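# Turn every valve shut with two robot arms

## Task

Close each valve by rotating it until it reaches its end stop, with its slot lying crosswise to the pipe; never drive a valve beyond its stop, because that breaks it.

## Robot and tools

Robot: two six-joint arms, left_arm and right_arm, each ending in a two-finger parallel gripper. Bases in the scene frame: left_arm at (-0.071, +0.682, 0) m, right_arm at (+0.057, -0.446, 0) m, both nearly unrotated about z. A two-camera stand sits behind the arms. Cameras: cam_head_left, cam_head_right, cam_left_wrist, cam_right_wrist (each 672x504).

Frames. Scene frame: origin at table-top height, halfway between the nominal bases, +z up, +x out over the table, left_arm on the +y side (image left/right may differ). Each arm reports its end_effector_position (m), end_effector_quat_wxyz and velocities in its own base frame; offsets also use that arm's base axes, and rotations turn about the current Hand target's position. Reported poses may be off by a few cm. The gripper's fingers point along its +z and close along its x; end_effector_position is between the pads, fingertips 8.4 mm further. The housing (194 mm along the closing direction, 73 mm wide) starts 34 mm behind that point; a camera block sticks out about 14 cm toward the gripper's -y and rotates with it.

Row layout (shared by execute_actions and move): one flat list of 18 numbers, each in [-1, 1], covering both arms even if one is idle. Order: left dx, dy, dz, rx, ry, rz, left gripper position, force_limit, speed; then the same nine for the right arm. dx..rz are an offset (not a pose) from that arm's Hand target as it stood when the call began, in the arm's base axes; 1.0 = 0.6 m or 180 degrees; rx, ry, rz form one rotation vector. Every row counts from that same start, not from the previous row, and each new call starts fresh, so repeating an offset moves further. Six zeros means no new pose for that arm. Gripper numbers are absolute commands, always sent: position +1 = open 78 mm, about -0.95 = pads touching, -1 = close until stopped; force_limit -1 ≈ 140 N to +1 ≈ 400 N per pad; speed -1 = 1 mm/s to +1 = 73 mm/s. A 0 there is a real command, so resend the previous values to leave a gripper alone. Stopped fingers only react to a new position differing by 0.01 or more.

execute_actions(actions, cameras): actions is a list of actions; each action is a table of up to 15 rows, one row per 1/30 s step, the last row held through step 15. Images come when actions is empty or cameras names them (["all"] for all). An empty list also shows the scene number and task.

move(target, speed, blend, blocking, cameras): target is one 18-number row or a list of up to 15 rows; all offsets count from the Hand targets at the move's start. speed is the path's top speed in m/s (0.002 to 3.2, default 0.25; turning up to twice that in rad/s), one value or one per target. blend, in m, rounds corners between listed targets; 0 stops at each. Straight paths, no avoidance of obstacles or the other arm, capped at 10 s. blocking=false returns after about 0.5 s while the move continues. The result adds a move: line (done, off_target, moving, held, fault) and which limits acted (paced = pose clipped, held = steps withheld).

wait(seconds): 0 to 3600, sends nothing new; a running move carries on. stop(): brakes the running move. zoom_image(camera, region): region [x0, y0, x1, y1] in pixels of that camera's latest image, at most 504 by 504. read_manual(section): only licence texts. finished_scene(scene): ends the current scene, irreversibly; pass its number.

Results: Hand target is the last commanded pose after clipping; the hand often settles short of it, and the next execute_actions call re-requests it; otherwise send the shortfall as an offset. Tool commands shows current gripper commands. is_grasped = 1 only when an object halted the fingers; width_mm is the pad gap. Velocity lines are dropped when joints are still; joint torques include friction and offsets, positive toward a larger joint angle. execute_actions results also list some intermediate hand positions.

Control notes: commanded orientation is clipped to within 32 degrees of the current one per step; motion lags commands by about 0.15 s; a wrist near the first joint's axis or a path near the arm's own base can swing the whole arm, so route around. A clearance check blocks commands that bring the arms too close, but not always.

Avoid: faults. Contact torque at a joint's limit (shoulder 293, elbow 133, wrists 49.8 N m) or outside force around 150 N stops that arm for 10 s; the arms are stiff, so aiming even slightly past a firm contact such as a valve stop can trigger this. To stop pushing, command the target back behind the gripper. Turn valves gently and stop as soon as resistance rises. Motors heat when loaded, stretched or pushing; MOTOR HOT appears at 70 °C and brakes engage at 85 °C for 30 to 60 s. Do not let arms collide or a gripper close on the other arm's fingers. Do not slam into fixed or heavy objects, drop things, or let anything leave the table.

Each tool is called after ">>>" by a JSON object that holds its "op" and its "data", one argument or row to a line.

## Session

>>> {"op": "execute_actions", "data": {
  "actions": []
}}

Scene clock: 0.00 s.
left_arm: end_effector_position=(+0.9098, -0.1260, +0.1953) width_mm=78.0 is_grasped=0 end_effector_quat_wxyz=(+0.261, +0.821, -0.390, -0.326) | right_arm: end_effector_position=(+0.9492, -0.6610, +0.3227) width_mm=78.0 is_grasped=0 end_effector_quat_wxyz=(+0.401, +0.719, +0.558, -0.108)
Joint positions: left_arm=[2.9 -0.751 1.066 -1.083 -1.923 2.368] | right_arm=[2.452 -0.855 1.332 -2.843 -1.931 -0.59]
Joint velocities: within noise
Joint torques (N m): no reading
Hand target: left_arm +0.9098, -0.1260, +0.1953; +0.261, +0.821, -0.390, -0.326 | right_arm +0.9492, -0.6610, +0.3227; +0.401, +0.719, +0.558, -0.108
Tool commands: left_gripper/position=+1.0 left_gripper/force_limit=+1.0 left_gripper/speed=+1.0 right_gripper/position=+1.0 right_gripper/force_limit=+1.0 right_gripper/speed=+1.0

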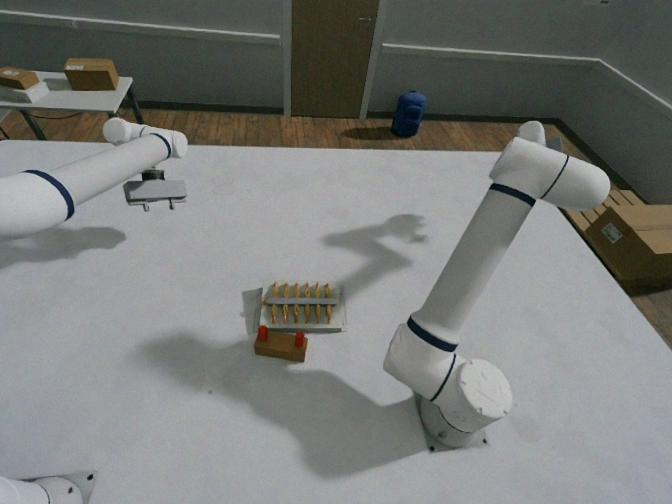

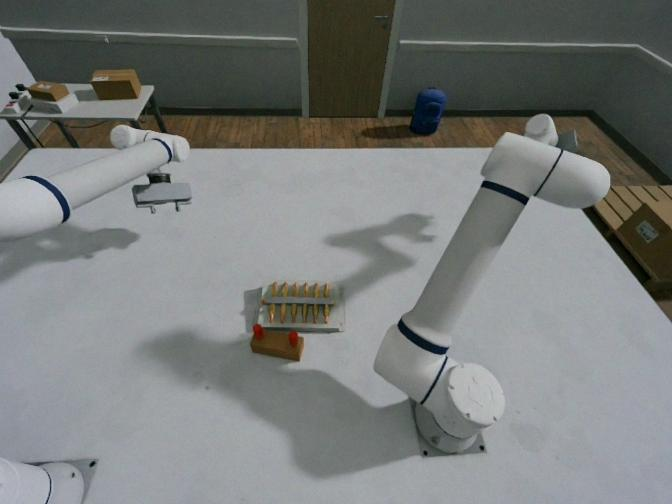

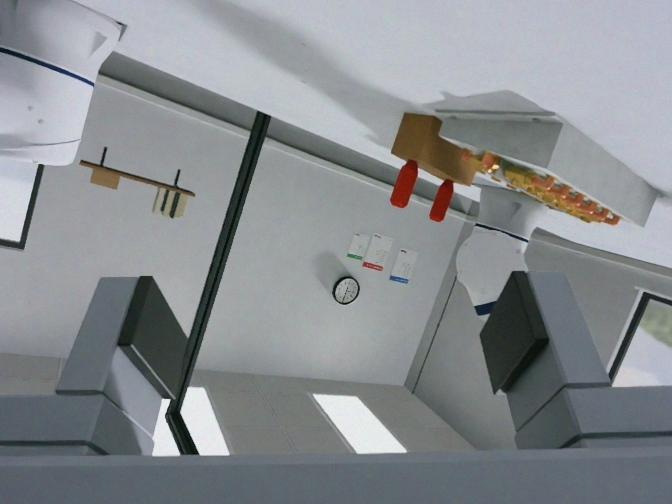

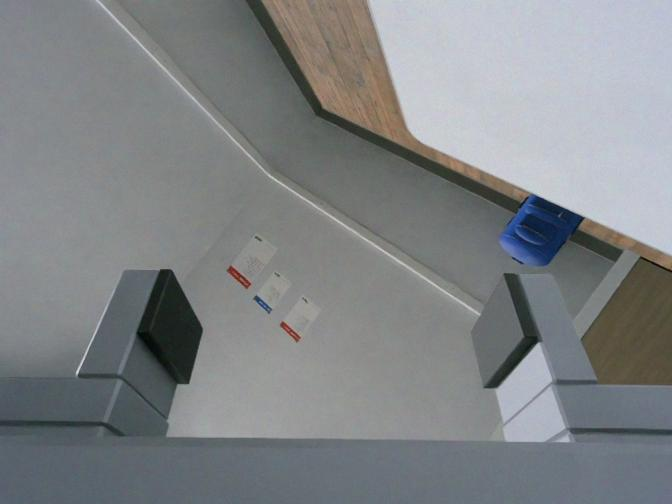

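>>> {"op": "zoom_image", "data": {
  "camera": "cam_head_left",
  "region": [220, 260, 370, 380]
}}

>>> {"op": "zoom_image", "data": {
  "camera": "cam_head_right",
  "region": [220, 260, 370, 380]
}}

>>> {"op": "zoom_image", "data": {
  "camera": "cam_left_wrist",
  "region": [370, 60, 672, 260]
}}

Scaled by 3.360.

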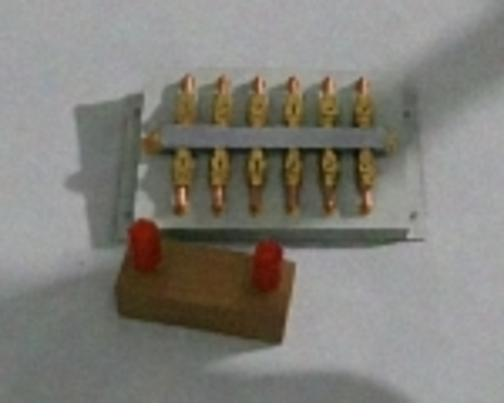

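Scaled by 3.360.

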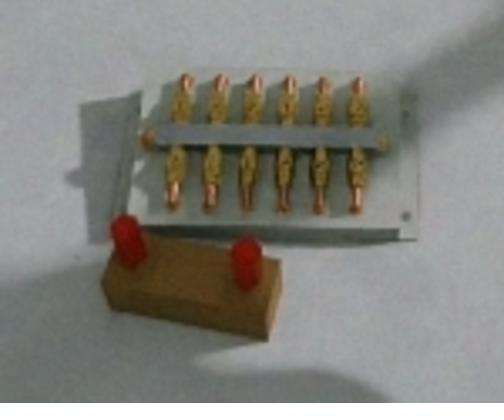

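Scaled by 1.669.

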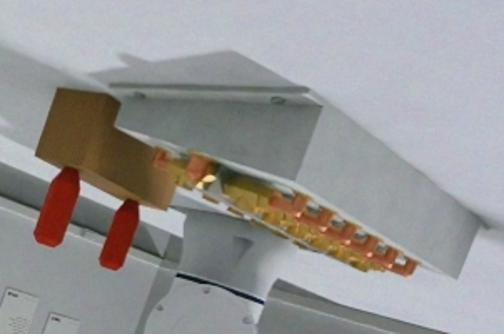

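>>> {"op": "move", "data": {
  "target": [0,0,0,0,0,0,1,-1,0.5,-0.5,0.85,0.05,0.237,0.136,0.075,1,-1,0.5],
  "speed": 0.4
}}

>>> {"op": "move", "data": {
  "target": [0,0,0,0,0,0,1,-1,0.5,-0.55,0.83,0,0,0,0,1,-1,0.5],
  "speed": 0.4,
  "cameras": ["all"]
}}

Scene clock: 3.30 s.
left_arm: end_effector_position=(+0.9098, -0.1260, +0.1953) width_mm=78.0 is_grasped=0 end_effector_quat_wxyz=(+0.261, +0.821, -0.390, -0.326) | right_arm: end_effector_position=(+0.6493, -0.1512, +0.3527) width_mm=78.0 is_grasped=0 end_effector_quat_wxyz=(+0.000, +0.707, +0.707, +0.000)
Joint positions: left_arm=[2.9 -0.751 1.066 -1.083 -1.923 2.368] | right_arm=[2.643 -1.577 1.966 -1.961 -1.57 -0.498]
Joint torques (N m): left_arm=[-0.1 -183.94 -44.22 0.35 -1.96 0.22] | right_arm=[8.86 -60.16 -62.01 -2.4 4.16 2.2]
Hand target: left_arm +0.9098, -0.1260, +0.1953; +0.261, +0.821, -0.390, -0.326 | right_arm +0.6492, -0.1510, +0.3527; +0.000, +0.707, +0.707, +0.000
Off the commanded pose: left_arm 0.000 m, 0 deg | right_arm 0.000 m, 0 deg.
move: done

Scene clock: 5.60 s.
left_arm: end_effector_position=(+0.9098, -0.1260, +0.1953) width_mm=78.0 is_grasped=0 end_effector_quat_wxyz=(+0.261, +0.821, -0.390, -0.326) | right_arm: end_effector_position=(+0.3192, +0.3469, +0.3527) width_mm=78.0 is_grasped=0 end_effector_quat_wxyz=(+0.000, +0.707, +0.707, +0.000)
Joint positions: left_arm=[2.9 -0.751 1.066 -1.083 -1.923 2.368] | right_arm=[3.582 -1.946 2.256 -1.882 -1.57 0.441]
Joint torques (N m): left_arm=[-0.07 -182.97 -44.15 0.09 -2.21 0.21] | right_arm=[13.8 -4.66 -79.9 -5.13 -3.27 2.48]
Hand target: left_arm +0.9098, -0.1260, +0.1953; +0.261, +0.821, -0.390, -0.326 | right_arm +0.3192, +0.3470, +0.3527; +0.000, +0.707, +0.707, +0.000
Off the commanded pose: left_arm 0.000 m, 0 deg | right_arm 0.000 m, 0 deg.
move: done

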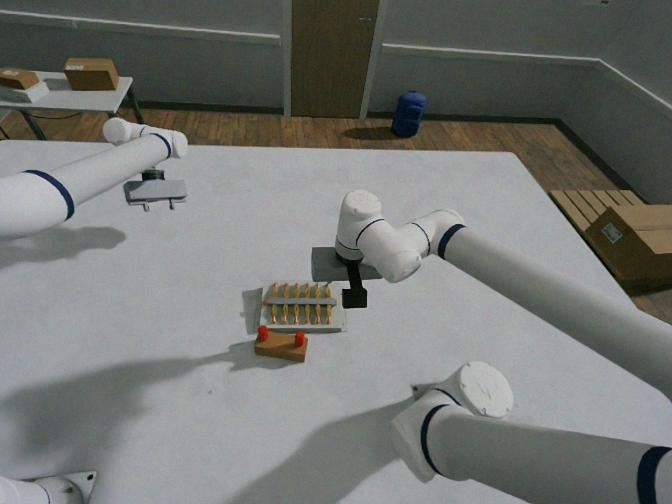

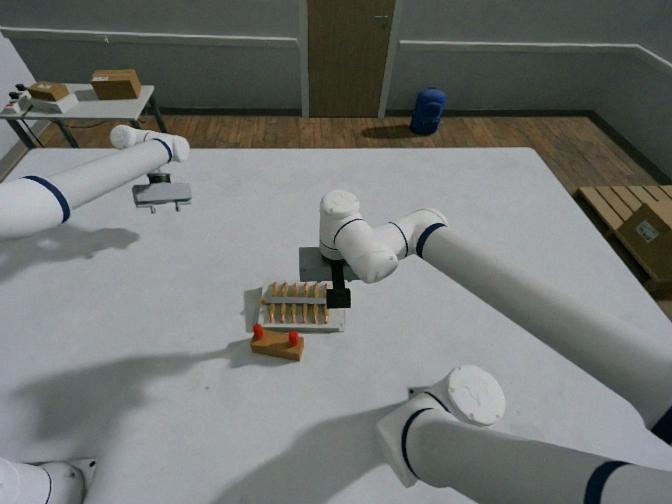

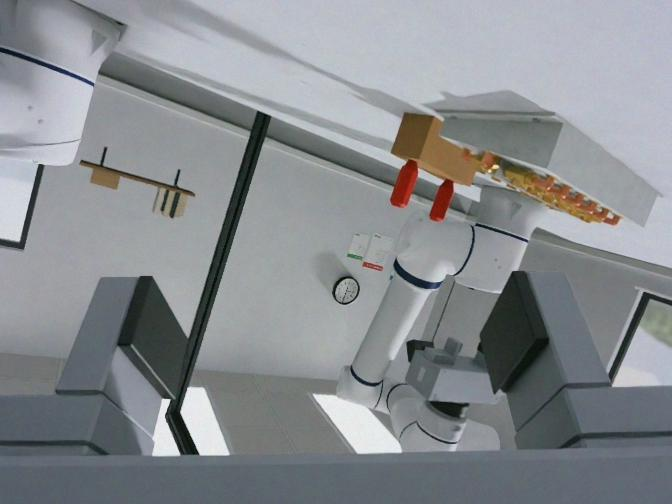

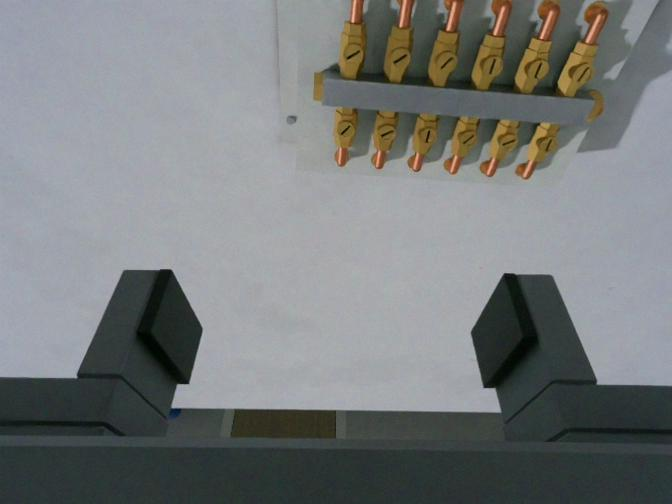

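>>> {"op": "move", "data": {
  "target": [0,0,0,0,0,0,1,-1,0.5,-0.22,0.12,0,0,0,0,1,-1,0.5],
  "speed": 0.3,
  "cameras": ["cam_right_wrist"]
}}

>>> {"op": "zoom_image", "data": {
  "camera": "cam_right_wrist",
  "region": [0, 0, 504, 504]
}}

Scene clock: 6.97 s.
left_arm: end_effector_position=(+0.9098, -0.1260, +0.1953) width_mm=78.0 is_grasped=0 end_effector_quat_wxyz=(+0.261, +0.821, -0.390, -0.326) | right_arm: end_effector_position=(+0.1873, +0.4189, +0.3527) width_mm=78.0 is_grasped=0 end_effector_quat_wxyz=(+0.000, +0.707, +0.707, +0.000)
Joint positions: left_arm=[2.9 -0.751 1.066 -1.083 -1.923 2.368] | right_arm=[3.895 -1.973 2.272 -1.87 -1.57 0.754]
Joint torques (N m): left_arm=[0.69 -183.47 -44.3 0.23 -2.03 0.16] | right_arm=[12.45 -4.97 -80.68 -5.07 -3.47 1.52]
Hand target: left_arm +0.9098, -0.1260, +0.1953; +0.261, +0.821, -0.390, -0.326 | right_arm +0.1872, +0.4190, +0.3527; +0.000, +0.707, +0.707, +0.000
Off the commanded pose: left_arm 0.000 m, 0 deg | right_arm 0.000 m, 0 deg.
move: done

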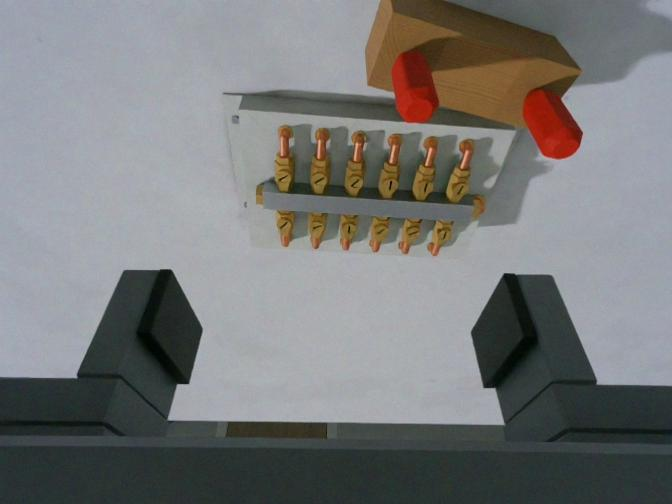

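Scaled by 1.000.

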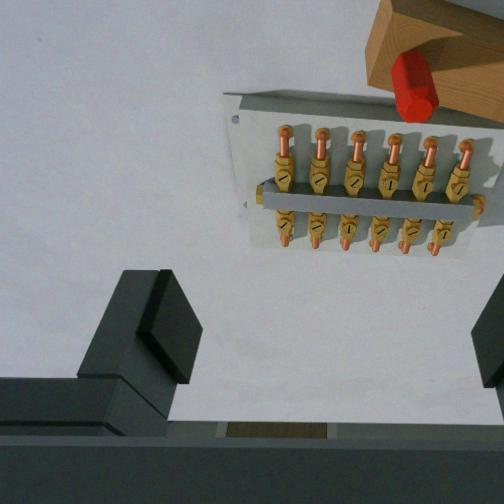

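>>> {"op": "zoom_image", "data": {
  "camera": "cam_right_wrist",
  "region": [240, 110, 370, 260]
}}

>>> {"op": "zoom_image", "data": {
  "camera": "cam_right_wrist",
  "region": [370, 110, 500, 260]
}}

>>> {"op": "zoom_image", "data": {
  "camera": "cam_right_wrist",
  "region": [340, 0, 600, 170]
}}

Scaled by 3.360.

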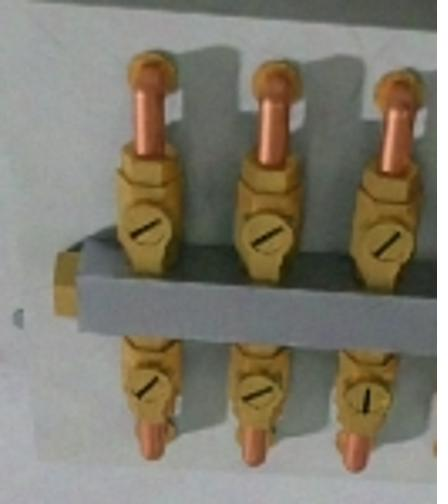

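Scaled by 3.360.

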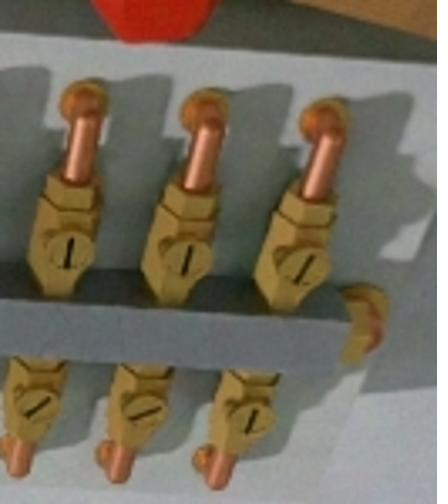

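Scaled by 1.938.

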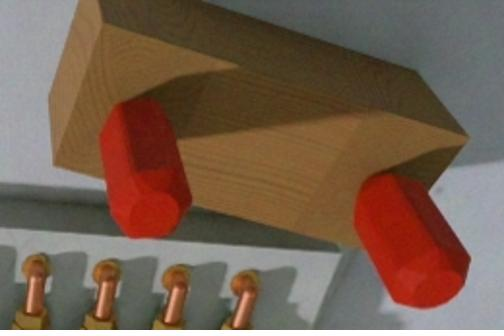

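>>> {"op": "move", "data": {
  "target": [0,0,0,0,0,0,1,-1,0.5,-0.2,0.18,0,0,0,0,1,-1,0.5],
  "speed": 0.3,
  "cameras": ["cam_right_wrist","cam_left_wrist"]
}}

>>> {"op": "zoom_image", "data": {
  "camera": "cam_right_wrist",
  "region": [200, 0, 450, 250]
}}

Scene clock: 9.07 s.
left_arm: end_effector_position=(+0.9098, -0.1260, +0.1953) width_mm=78.0 is_grasped=0 end_effector_quat_wxyz=(+0.261, +0.821, -0.390, -0.326) | right_arm: end_effector_position=(+0.0673, +0.5269, +0.3527) width_mm=78.0 is_grasped=0 end_effector_quat_wxyz=(+0.000, +0.707, +0.707, +0.000)
Joint positions: left_arm=[2.9 -0.751 1.066 -1.083 -1.923 2.368] | right_arm=[4.245 -1.823 2.176 -1.925 -1.571 1.104]
Joint torques (N m): left_arm=[-0.54 -184.96 -44.36 0.19 -2.22 0.33] | right_arm=[11.36 -16.36 -79.16 -4.86 -3.25 1.97]
Hand target: left_arm +0.9098, -0.1260, +0.1953; +0.261, +0.821, -0.390, -0.326 | right_arm +0.0672, +0.5270, +0.3527; +0.000, +0.707, +0.707, +0.000
Off the commanded pose: left_arm 0.000 m, 0 deg | right_arm 0.000 m, 0 deg.
move: done
Images, in order (width x height): cam_left_wrist 672x504, cam_right_wrist 672x504.

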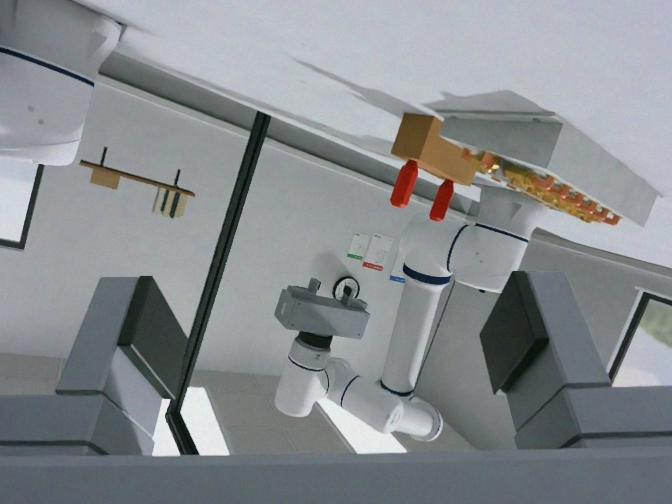

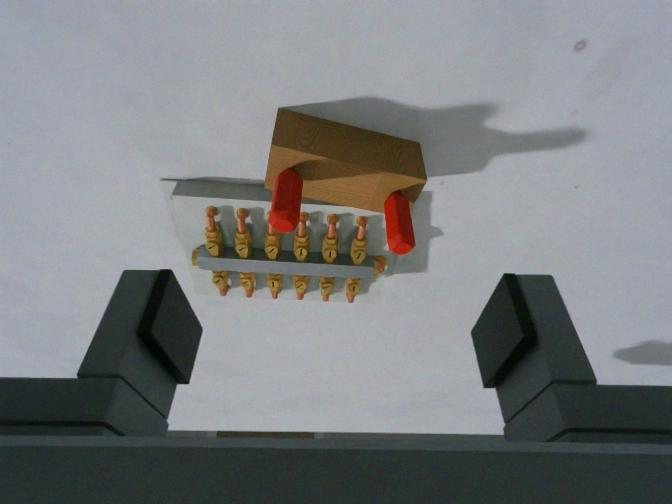

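Scaled by 2.016.

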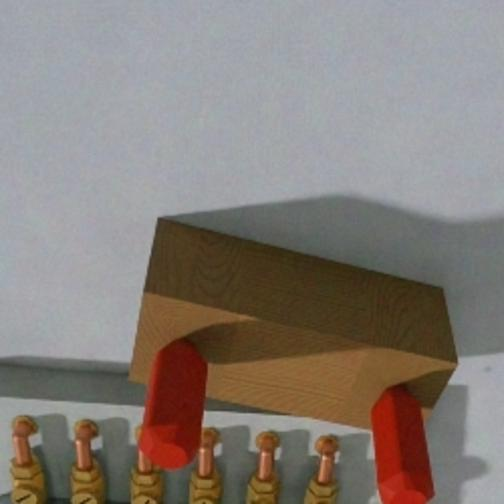

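>>> {"op": "move", "data": {
  "target": [0,0,0,0,0,0,1,-1,0.5,0.315,-0.078,-0.22,0,0,0,1,-1,0.5],
  "speed": 0.3,
  "cameras": ["cam_right_wrist"]
}}

>>> {"op": "zoom_image", "data": {
  "camera": "cam_right_wrist",
  "region": [210, 100, 460, 350]
}}

Scene clock: 11.33 s.
left_arm: end_effector_position=(+0.9098, -0.1260, +0.1953) width_mm=78.0 is_grasped=0 end_effector_quat_wxyz=(+0.261, +0.821, -0.390, -0.326) | right_arm: end_effector_position=(+0.2560, +0.4802, +0.2209) width_mm=78.0 is_grasped=0 end_effector_quat_wxyz=(+0.000, +0.707, +0.707, +0.000)
Joint positions: left_arm=[2.9 -0.751 1.066 -1.083 -1.923 2.368] | right_arm=[3.89 -1.665 2.316 -2.223 -1.57 0.749]
Joint torques (N m): left_arm=[-0.41 -184.36 -43.86 0.3 -2.09 0.29] | right_arm=[-5.6 -25.21 -52.63 -4.07 4.19 -3.71]
Hand target: left_arm +0.9098, -0.1260, +0.1953; +0.261, +0.821, -0.390, -0.326 | right_arm +0.2562, +0.4802, +0.2207; +0.000, +0.707, +0.707, +0.000
Off the commanded pose: left_arm 0.000 m, 0 deg | right_arm 0.000 m, 0 deg.
move: done

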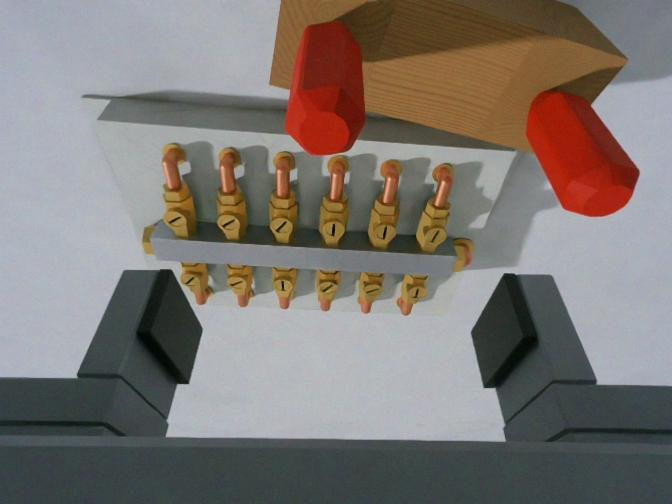

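Scaled by 2.016.

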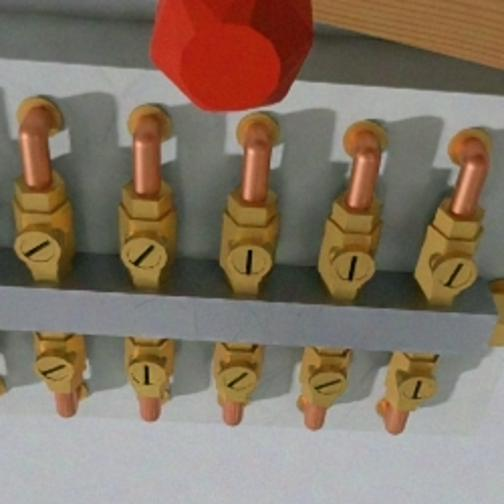

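>>> {"op": "zoom_image", "data": {
  "camera": "cam_right_wrist",
  "region": [260, 0, 400, 170]
}}

>>> {"op": "zoom_image", "data": {
  "camera": "cam_right_wrist",
  "region": [500, 60, 660, 230]
}}

>>> {"op": "zoom_image", "data": {
  "camera": "cam_right_wrist",
  "region": [140, 180, 300, 320]
}}

>>> {"op": "zoom_image", "data": {
  "camera": "cam_right_wrist",
  "region": [300, 180, 460, 320]
}}

Scaled by 2.965.

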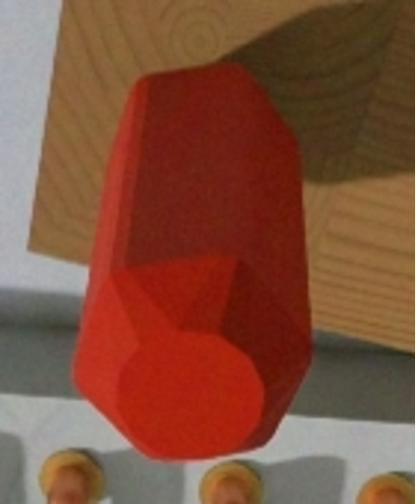

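Scaled by 2.965.

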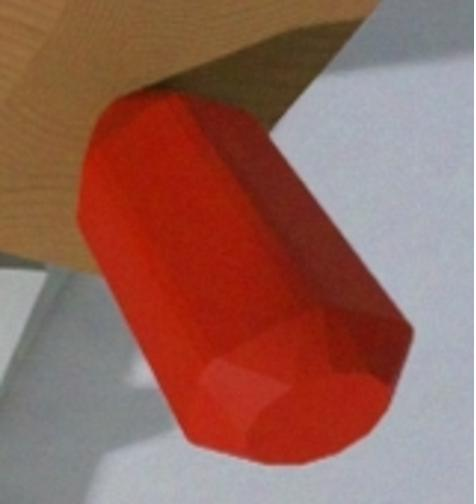

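Scaled by 3.150.

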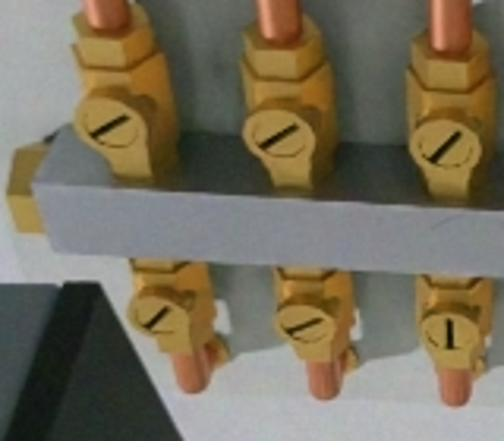

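Scaled by 3.150.

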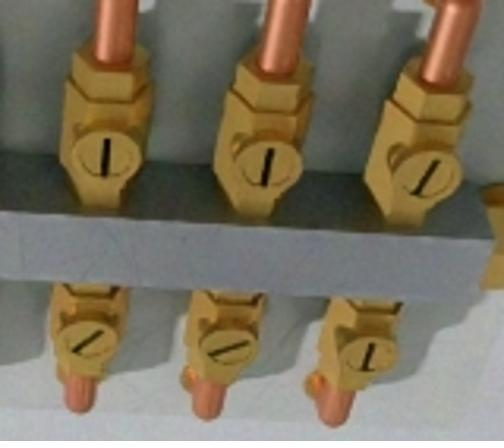

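>>> {"op": "move", "data": {
  "target": [0,0,0,0,0,0,1,-1,0.5,0.0038,-0.0062,-0.02,0,0,-0.0833,0.2,-1,0.5],
  "speed": 0.2,
  "cameras": ["cam_right_wrist"]
}}

>>> {"op": "zoom_image", "data": {
  "camera": "cam_right_wrist",
  "region": [220, 0, 440, 200]
}}

Scene clock: 13.23 s.
left_arm: end_effector_position=(+0.9098, -0.1260, +0.1953) width_mm=78.0 is_grasped=0 end_effector_quat_wxyz=(+0.261, +0.821, -0.390, -0.326) | right_arm: end_effector_position=(+0.2585, +0.4765, +0.2088) width_mm=46.0 is_grasped=0 end_effector_quat_wxyz=(+0.000, +0.793, +0.609, +0.000)
Joint positions: left_arm=[2.9 -0.751 1.066 -1.083 -1.923 2.368] | right_arm=[3.882 -1.652 2.332 -2.251 -1.571 1.002]
Joint torques (N m): left_arm=[-0.4 -182.53 -44.05 0.36 -2.22 0.08] | right_arm=[-7.17 -22.87 -51.17 -5.09 -3.55 2.13]
Hand target: left_arm +0.9098, -0.1260, +0.1953; +0.261, +0.821, -0.390, -0.326 | right_arm +0.2585, +0.4765, +0.2087; +0.000, +0.794, +0.609, +0.000
Off the commanded pose: left_arm 0.000 m, 0 deg | right_arm 0.000 m, 0 deg.
move: done

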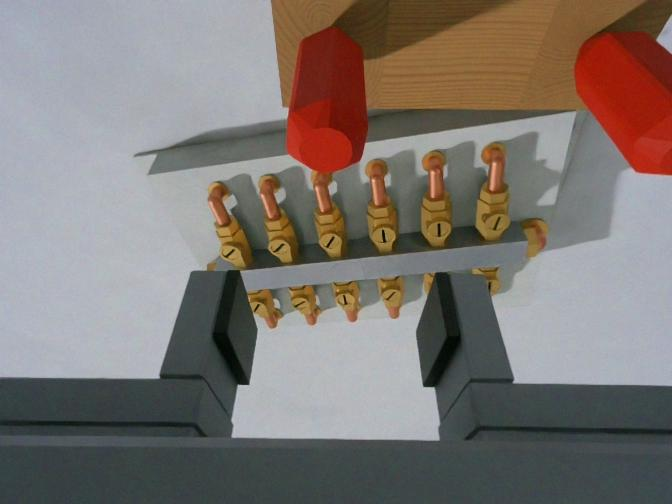

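Scaled by 2.291.

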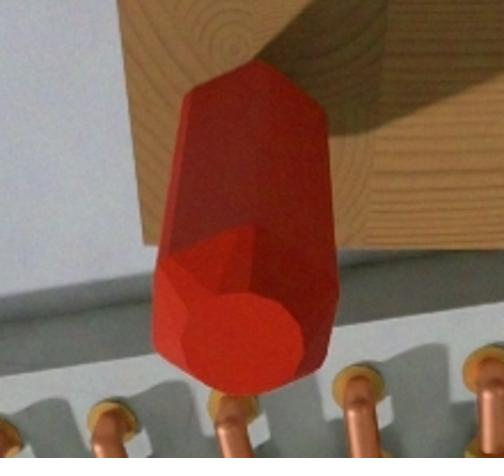

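>>> {"op": "move", "data": {
  "target": [
    [0,0,0,0,0,0,1,-1,0.5,0.0018,-0.0057,-0.10,0,0,0,0.2,-1,0.5],
    [0,0,0,0,0,0,1,-1,0.5,0.0018,-0.0057,-0.1762,0,0,0,0.2,-1,0.5]
  ],
  "speed": 0.12,
  "cameras": ["cam_right_wrist"]
}}

Scene clock: 15.10 s.
left_arm: end_effector_position=(+0.9098, -0.1260, +0.1953) width_mm=78.0 is_grasped=0 end_effector_quat_wxyz=(+0.261, +0.821, -0.390, -0.326) | right_arm: end_effector_position=(+0.2600, +0.4733, +0.1140) width_mm=46.0 is_grasped=0 end_effector_quat_wxyz=(+0.000, +0.794, +0.609, +0.001)
Joint positions: left_arm=[2.9 -0.751 1.066 -1.083 -1.923 2.368] | right_arm=[3.875 -1.497 2.417 -2.493 -1.571 0.996]
Joint torques (N m): left_arm=[0.78 -183.19 -44.31 0.28 -2 0.47] | right_arm=[2.57 -38.42 -48.2 -3.71 0.48 -1.04]
Hand target: left_arm +0.9098, -0.1260, +0.1953; +0.261, +0.821, -0.390, -0.326 | right_arm +0.2600, +0.4733, +0.1140; +0.000, +0.794, +0.609, +0.001 (not the last commanded pose)
Tool commands: left_gripper/position=+1.0 left_gripper/force_limit=-1.0 left_gripper/speed=+0.5 right_gripper/position=+0.2 right_gripper/force_limit=-1.0 right_gripper/speed=+0.5
Off the commanded pose: left_arm 0.000 m, 0 deg | right_arm 0.011 m, 0 deg.
FORCE FAULT: contact force on the right arm reached its limit, and that arm stopped. The contact can be on any part of that arm, not only on its tool. That arm's remaining commands of this call were not run. That arm is still stopped at the end of this call. That arm stays stopped for about 10 more seconds. Until then a move that you send moves the other arm only, and its call returns only when the move has ended. Once the stop has ended, the next robot result says so. If the stop ends while you think or write, that arm runs what you send next, counted from a new Hand target: where the arm stands when the stop ends. While its stop runs, that arm, its gripper or tool too, takes no new command. Until it ends, the stop uses up actions while you think or wait. An arm that is not stopped still takes commands.
move: fault (right_arm)

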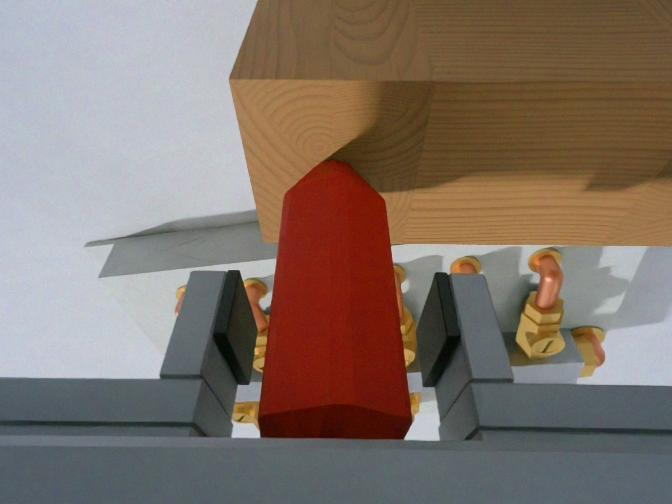

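>>> {"op": "wait", "data": {
  "seconds": 10.5
}}

Scene clock: 32.33 s.
left_arm: end_effector_position=(+0.9098, -0.1260, +0.1953) width_mm=78.0 is_grasped=0 end_effector_quat_wxyz=(+0.261, +0.821, -0.390, -0.326) | right_arm: end_effector_position=(+0.2600, +0.4733, +0.1140) width_mm=46.0 is_grasped=0 end_effector_quat_wxyz=(+0.000, +0.794, +0.609, +0.001)
Joint positions: left_arm=[2.9 -0.751 1.066 -1.083 -1.923 2.368] | right_arm=[3.875 -1.497 2.417 -2.493 -1.571 0.996]
Joint torques (N m): left_arm=[-0.35 -185.07 -44.46 0.4 -2.56 0.17] | right_arm=[1.18 -37.71 -48.13 -3.47 0.47 -1.09]
Hand target: left_arm +0.9098, -0.1260, +0.1953; +0.261, +0.821, -0.390, -0.326 | right_arm +0.2600, +0.4733, +0.1140; +0.000, +0.794, +0.609, +0.001 (not the last commanded pose)
Tool commands: left_gripper/position=+1.0 left_gripper/force_limit=-1.0 left_gripper/speed=+0.5 right_gripper/position=+0.2 right_gripper/force_limit=-1.0 right_gripper/speed=+0.5
Off the commanded pose: left_arm 0.000 m, 0 deg | right_arm 0.011 m, 0 deg.
FORCE FAULT, CONTINUED: the right arm's stop, for the force fault that an earlier result reported, is over. The rest of the stop counts as 20 of the actions that you can send in this scene. That arm's target is now where it stood when the stop ended, not its last command. That arm accepts commands again.
wait: 10.50 s; at rest from the start

>>> {"op": "move", "data": {
  "target": [0,0,0,0,0,0,1,-1,0.5,0,0,0.006,0,0,0,0.2,-1,0.5],
  "speed": 0.05
}}

>>> {"op": "move", "data": {
  "target": [0,0,0,0,0,0,1,-1,0.5,0,0,0,0,0,0,-1,-1,-0.6],
  "cameras": ["cam_right_wrist"]
}}

Scene clock: 32.93 s.
left_arm: end_effector_position=(+0.9098, -0.1260, +0.1953) width_mm=78.0 is_grasped=0 end_effector_quat_wxyz=(+0.261, +0.821, -0.390, -0.326) | right_arm: end_effector_position=(+0.2600, +0.4733, +0.1175) width_mm=46.0 is_grasped=0 end_effector_quat_wxyz=(+0.000, +0.794, +0.609, +0.001)
Joint positions: left_arm=[2.9 -0.751 1.066 -1.083 -1.923 2.368] | right_arm=[3.875 -1.504 2.414 -2.484 -1.571 0.996]
Joint torques (N m): left_arm=[-1.49 -186.81 -44.29 0.64 -2.39 0.34] | right_arm=[1.78 -47.65 -58.42 -1.6 0.39 -1.05]
Hand target: left_arm +0.9098, -0.1260, +0.1953; +0.261, +0.821, -0.390, -0.326 | right_arm +0.2600, +0.4733, +0.1176; +0.000, +0.794, +0.609, +0.001
Off the commanded pose: left_arm 0.000 m, 0 deg | right_arm 0.000 m, 0 deg.
move: done

Scene clock: 34.50 s.
left_arm: end_effector_position=(+0.9098, -0.1260, +0.1953) width_mm=78.0 is_grasped=0 end_effector_quat_wxyz=(+0.261, +0.821, -0.390, -0.326) | right_arm: end_effector_position=(+0.2600, +0.4733, +0.1176) width_mm=25.7 is_grasped=1 end_effector_quat_wxyz=(+0.000, +0.794, +0.609, +0.001)
Joint positions: left_arm=[2.9 -0.751 1.066 -1.083 -1.923 2.368] | right_arm=[3.875 -1.504 2.414 -2.484 -1.571 0.996]
Joint torques (N m): left_arm=[-1.64 -185.76 -44.26 0.68 -2.45 0.32] | right_arm=[3.8 -47.95 -56.57 -2.65 0.28 -0.99]
Hand target: left_arm +0.9098, -0.1260, +0.1953; +0.261, +0.821, -0.390, -0.326 | right_arm +0.2600, +0.4733, +0.1176; +0.000, +0.794, +0.609, +0.001
Off the commanded pose: left_arm 0.000 m, 0 deg | right_arm 0.000 m, 0 deg.
move: done

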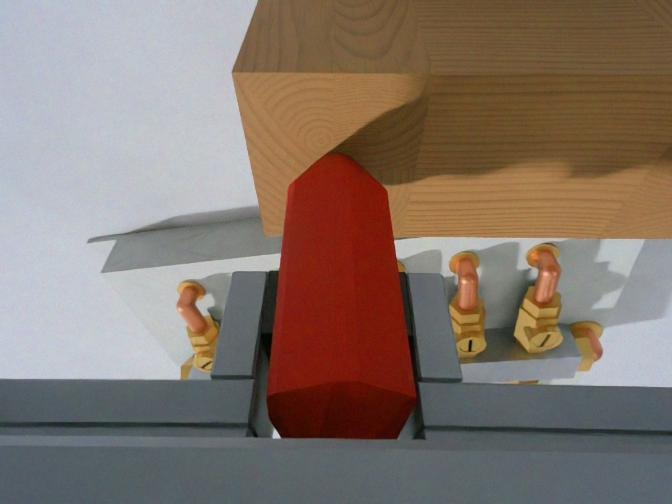

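>>> {"op": "move", "data": {
  "target": [0,0,0,0,0,0,1,-1,0.5,0,0,0.22,0,0,0,-1,-1,-0.6],
  "speed": 0.12,
  "cameras": ["cam_right_wrist","cam_left_wrist","cam_head_left"]
}}

Scene clock: 36.27 s.
left_arm: end_effector_position=(+0.9098, -0.1260, +0.1953) width_mm=78.0 is_grasped=0 end_effector_quat_wxyz=(+0.261, +0.821, -0.390, -0.326) | right_arm: end_effector_position=(+0.2599, +0.4733, +0.2495) width_mm=25.7 is_grasped=1 end_effector_quat_wxyz=(+0.000, +0.794, +0.609, +0.001)
Joint positions: left_arm=[2.9 -0.751 1.066 -1.083 -1.923 2.368] | right_arm=[3.875 -1.71 2.293 -2.157 -1.571 0.996]
Joint torques (N m): left_arm=[-0.21 -184.9 -44.45 0.73 -2.39 0.12] | right_arm=[-7.8 -41.06 -73.04 -2.18 -2.68 -4.27]
Hand target: left_arm +0.9098, -0.1260, +0.1953; +0.261, +0.821, -0.390, -0.326 | right_arm +0.2600, +0.4733, +0.2496; +0.000, +0.794, +0.609, +0.001
Off the commanded pose: left_arm 0.000 m, 0 deg | right_arm 0.000 m, 0 deg.
move: done
Images, in order (width x height): cam_head_left 672x504, cam_left_wrist 672x504, cam_right_wrist 672x504.

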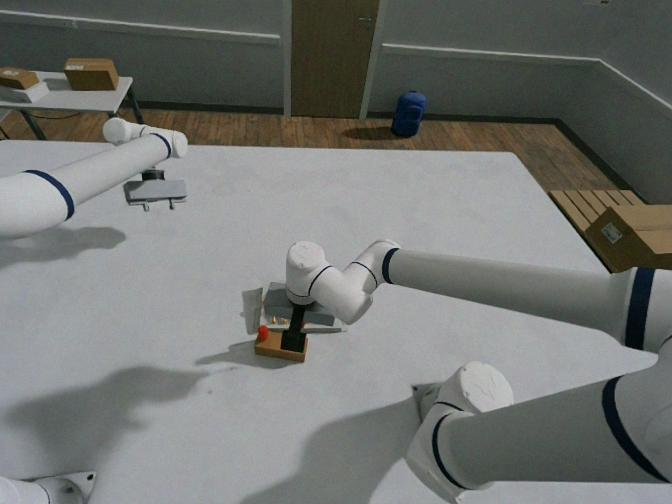

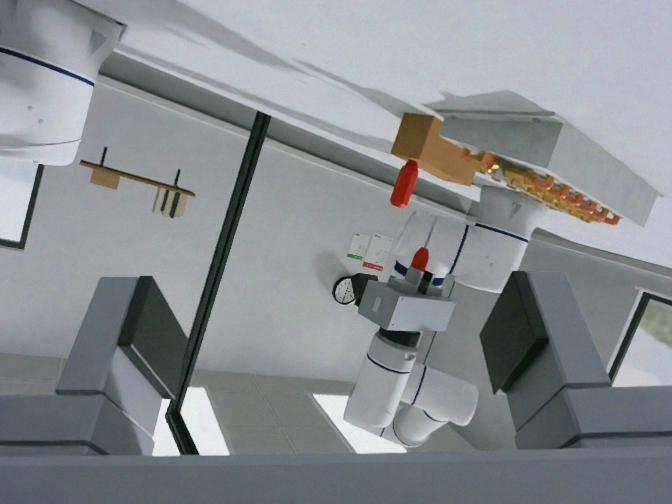

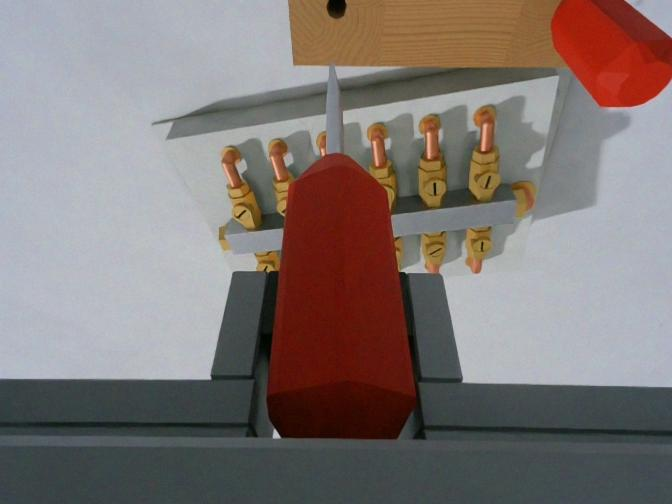

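>>> {"op": "zoom_image", "data": {
  "camera": "cam_right_wrist",
  "region": [280, 0, 400, 170]
}}

>>> {"op": "zoom_image", "data": {
  "camera": "cam_left_wrist",
  "region": [350, 180, 500, 350]
}}

Scaled by 2.965.

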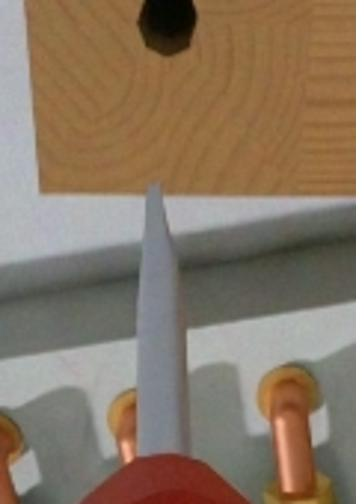

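Scaled by 2.965.

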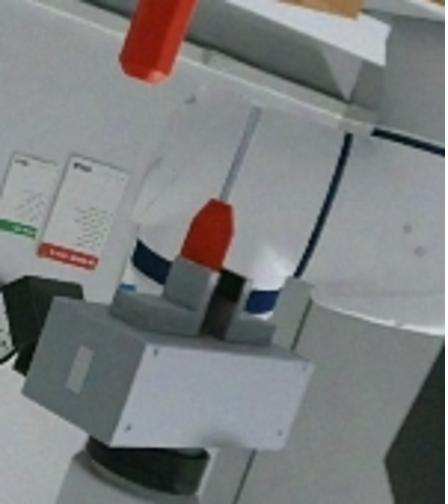

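>>> {"op": "move", "data": {
  "target": [
    [0,0,0,0,0,0,1,-1,0.5,0.2158,-0.184,0,0,0,0,-1,-1,-0.6],
    [0,0,0,0,0,0,1,-1,0.5,0.2158,-0.184,-0.0427,0,0,0,-1,-1,-0.6]
  ],
  "speed": 0.15,
  "cameras": ["cam_right_wrist","cam_left_wrist"]
}}

>>> {"op": "zoom_image", "data": {
  "camera": "cam_right_wrist",
  "region": [270, 10, 390, 160]
}}

>>> {"op": "zoom_image", "data": {
  "camera": "cam_left_wrist",
  "region": [350, 100, 672, 350]
}}

Scene clock: 41.57 s.
left_arm: end_effector_position=(+0.9098, -0.1260, +0.1953) width_mm=78.0 is_grasped=0 end_effector_quat_wxyz=(+0.261, +0.821, -0.390, -0.326) | right_arm: end_effector_position=(+0.3894, +0.3629, +0.2241) width_mm=25.7 is_grasped=1 end_effector_quat_wxyz=(+0.000, +0.794, +0.608, +0.001)
Joint positions: left_arm=[2.9 -0.751 1.066 -1.083 -1.923 2.368] | right_arm=[3.551 -1.692 2.333 -2.214 -1.57 0.672]
Joint torques (N m): left_arm=[1.58 -185.65 -43.7 0.73 -2.67 0.57] | right_arm=[-3.04 -20.48 -52.88 -5.68 4.1 -3.18]
Hand target: left_arm +0.9098, -0.1260, +0.1953; +0.261, +0.821, -0.390, -0.326 | right_arm +0.3894, +0.3629, +0.2240; +0.000, +0.794, +0.609, +0.001
Off the commanded pose: left_arm 0.000 m, 0 deg | right_arm 0.000 m, 0 deg.
move: done
Images, in order (width x height): cam_left_wrist 672x504, cam_right_wrist 672x504.

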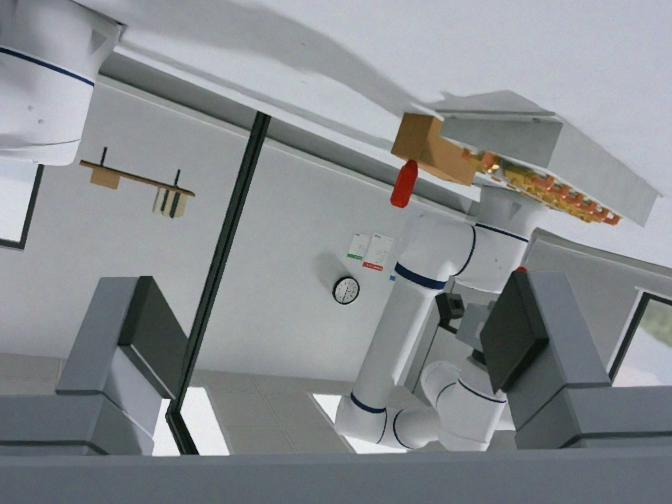

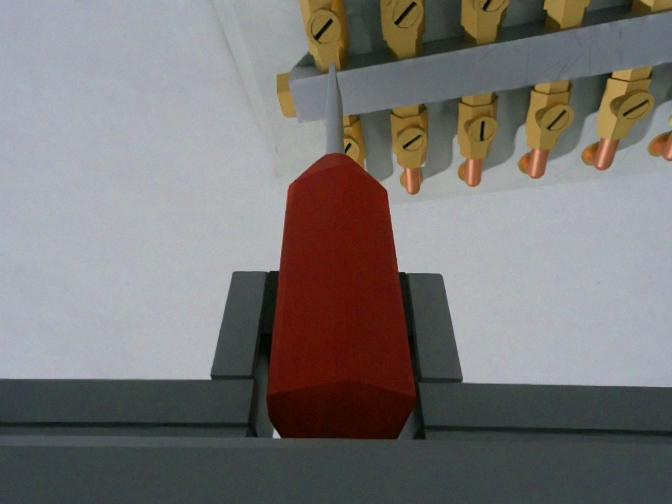

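Scaled by 3.360.

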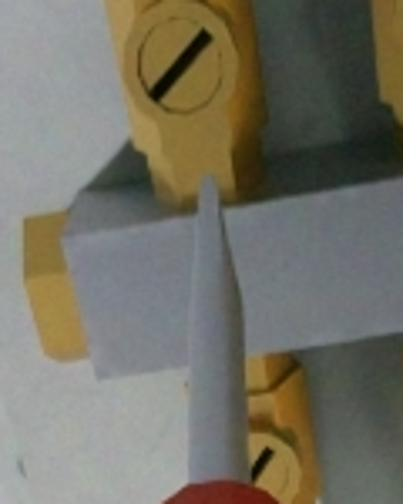

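Scaled by 1.565.

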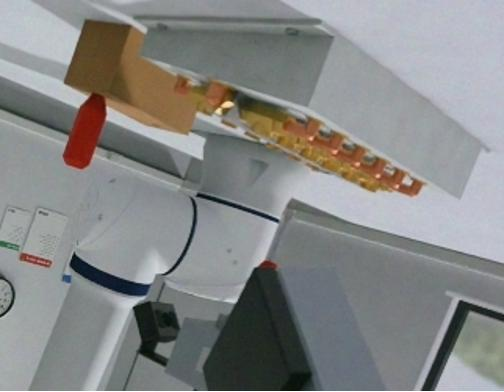

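>>> {"op": "move", "data": {
  "target": [0,0,0,0,0,0,1,-1,0.5,-0.0032,-0.0072,0,0,0,-0.25,-1,-1,-0.6],
  "speed": 0.2,
  "cameras": ["cam_right_wrist"]
}}

>>> {"op": "zoom_image", "data": {
  "camera": "cam_right_wrist",
  "region": [280, 0, 380, 125]
}}

Scene clock: 44.60 s.
left_arm: end_effector_position=(+0.9098, -0.1260, +0.1953) width_mm=78.0 is_grasped=0 end_effector_quat_wxyz=(+0.261, +0.821, -0.390, -0.326) | right_arm: end_effector_position=(+0.3876, +0.3585, +0.2240) width_mm=25.7 is_grasped=1 end_effector_quat_wxyz=(+0.000, +0.966, +0.259, +0.001)
Joint positions: left_arm=[2.9 -0.751 1.066 -1.083 -1.923 2.368] | right_arm=[3.546 -1.7 2.34 -2.213 -1.572 1.452]
Joint torques (N m): left_arm=[-1.55 -186.32 -44.07 0.55 -2.39 0.15] | right_arm=[7.96 -41.26 -53.45 -2.5 -3.02 1.61]
Hand target: left_arm +0.9098, -0.1260, +0.1953; +0.261, +0.821, -0.390, -0.326 | right_arm +0.3875, +0.3586, +0.2240; +0.000, +0.966, +0.259, +0.001
Off the commanded pose: left_arm 0.000 m, 0 deg | right_arm 0.000 m, 0 deg.
move: done

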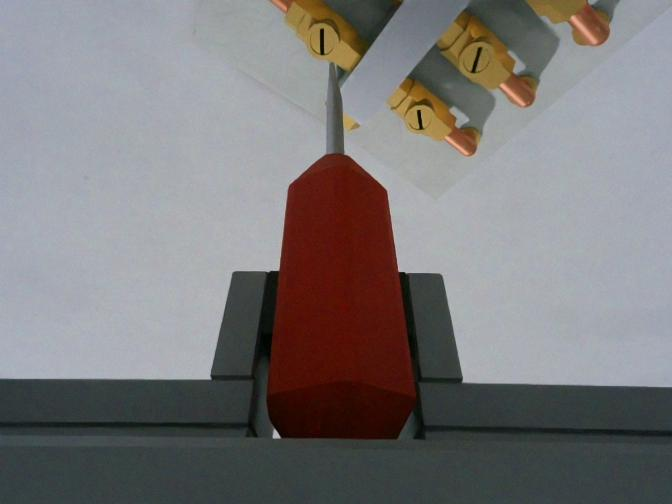

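Scaled by 4.032.

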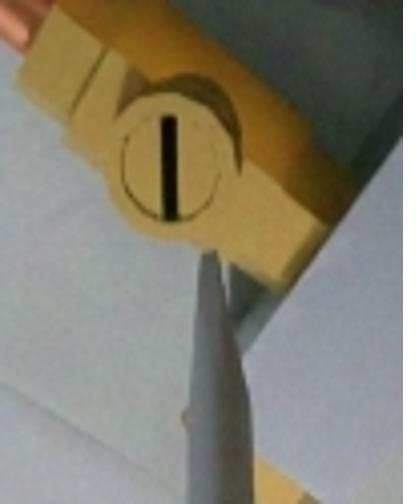

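>>> {"op": "move", "data": {
  "target": [0,0,0,0,0,0,1,-1,0.5,-0.0113,0.0027,-0.01,0,0,0,-1,-1,-0.6],
  "speed": 0.1,
  "cameras": ["cam_right_wrist"]
}}

>>> {"op": "zoom_image", "data": {
  "camera": "cam_right_wrist",
  "region": [280, 0, 380, 125]
}}

Scene clock: 45.83 s.
left_arm: end_effector_position=(+0.9098, -0.1260, +0.1953) width_mm=78.0 is_grasped=0 end_effector_quat_wxyz=(+0.261, +0.821, -0.390, -0.326) | right_arm: end_effector_position=(+0.3809, +0.3602, +0.2181) width_mm=25.7 is_grasped=1 end_effector_quat_wxyz=(+0.000, +0.966, +0.259, +0.001)
Joint positions: left_arm=[2.9 -0.751 1.066 -1.083 -1.923 2.368] | right_arm=[3.554 -1.7 2.352 -2.226 -1.572 1.46]
Joint torques (N m): left_arm=[-0.55 -186.4 -44.32 0.91 -2.69 0.29] | right_arm=[8.34 -18.66 -52.25 -4.95 -2.88 1.9]
Hand target: left_arm +0.9098, -0.1260, +0.1953; +0.261, +0.821, -0.390, -0.326 | right_arm +0.3807, +0.3602, +0.2180; +0.000, +0.966, +0.259, +0.001
Off the commanded pose: left_arm 0.000 m, 0 deg | right_arm 0.000 m, 0 deg.
move: done

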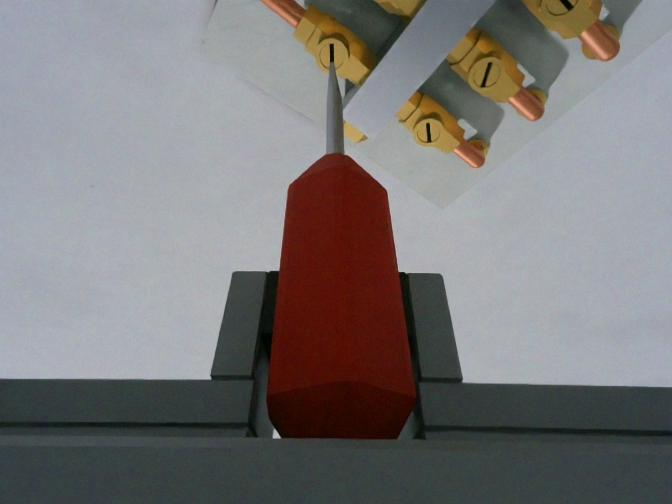

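Scaled by 4.032.

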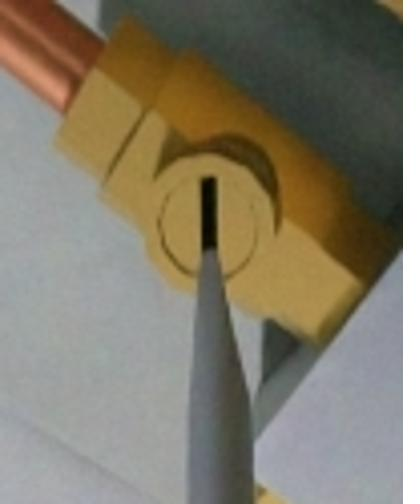

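>>> {"op": "move", "data": {
  "target": [-0.2,-0.15,0,0.0328,-0.0273,0.1146,1,-1,0.5,0,0,0,0,0,0,-1,-1,-0.6],
  "speed": 0.3,
  "cameras": ["cam_left_wrist"]
}}

Scene clock: 48.13 s.
left_arm: end_effector_position=(+0.7899, -0.2159, +0.1953) width_mm=78.0 is_grasped=0 end_effector_quat_wxyz=(+0.255, +0.903, -0.231, -0.258) | right_arm: end_effector_position=(+0.3807, +0.3602, +0.2180) width_mm=25.7 is_grasped=1 end_effector_quat_wxyz=(+0.000, +0.966, +0.259, +0.001)
Joint positions: left_arm=[2.808 -1.014 1.534 -1.553 -2.111 1.89] | right_arm=[3.554 -1.699 2.352 -2.226 -1.572 1.461]
Joint torques (N m): left_arm=[-15.35 -170.63 -36.37 -4.55 -7.6 -1.76] | right_arm=[10.54 -20.72 -53.07 -5.2 -3.21 2.17]
Hand target: left_arm +0.7898, -0.2160, +0.1953; +0.255, +0.903, -0.231, -0.258 | right_arm +0.3807, +0.3602, +0.2180; +0.000, +0.966, +0.259, +0.001
Off the commanded pose: left_arm 0.000 m, 0 deg | right_arm 0.000 m, 0 deg.
move: done

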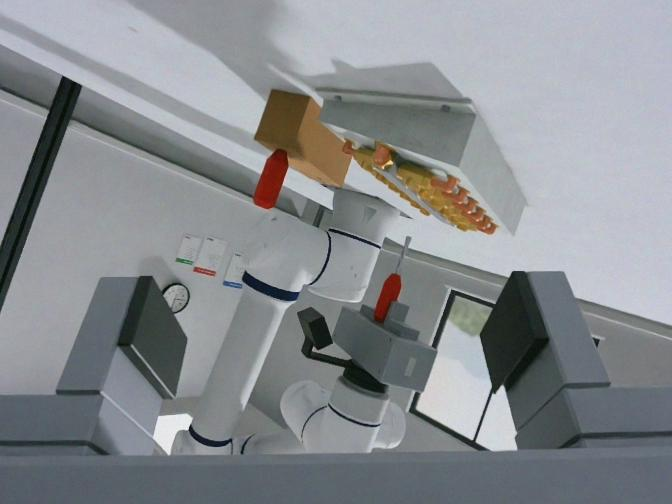

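>>> {"op": "zoom_image", "data": {
  "camera": "cam_left_wrist",
  "region": [370, 190, 450, 290]
}}

Scaled by 5.040.

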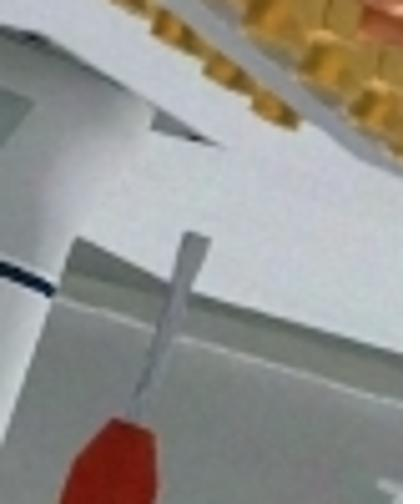

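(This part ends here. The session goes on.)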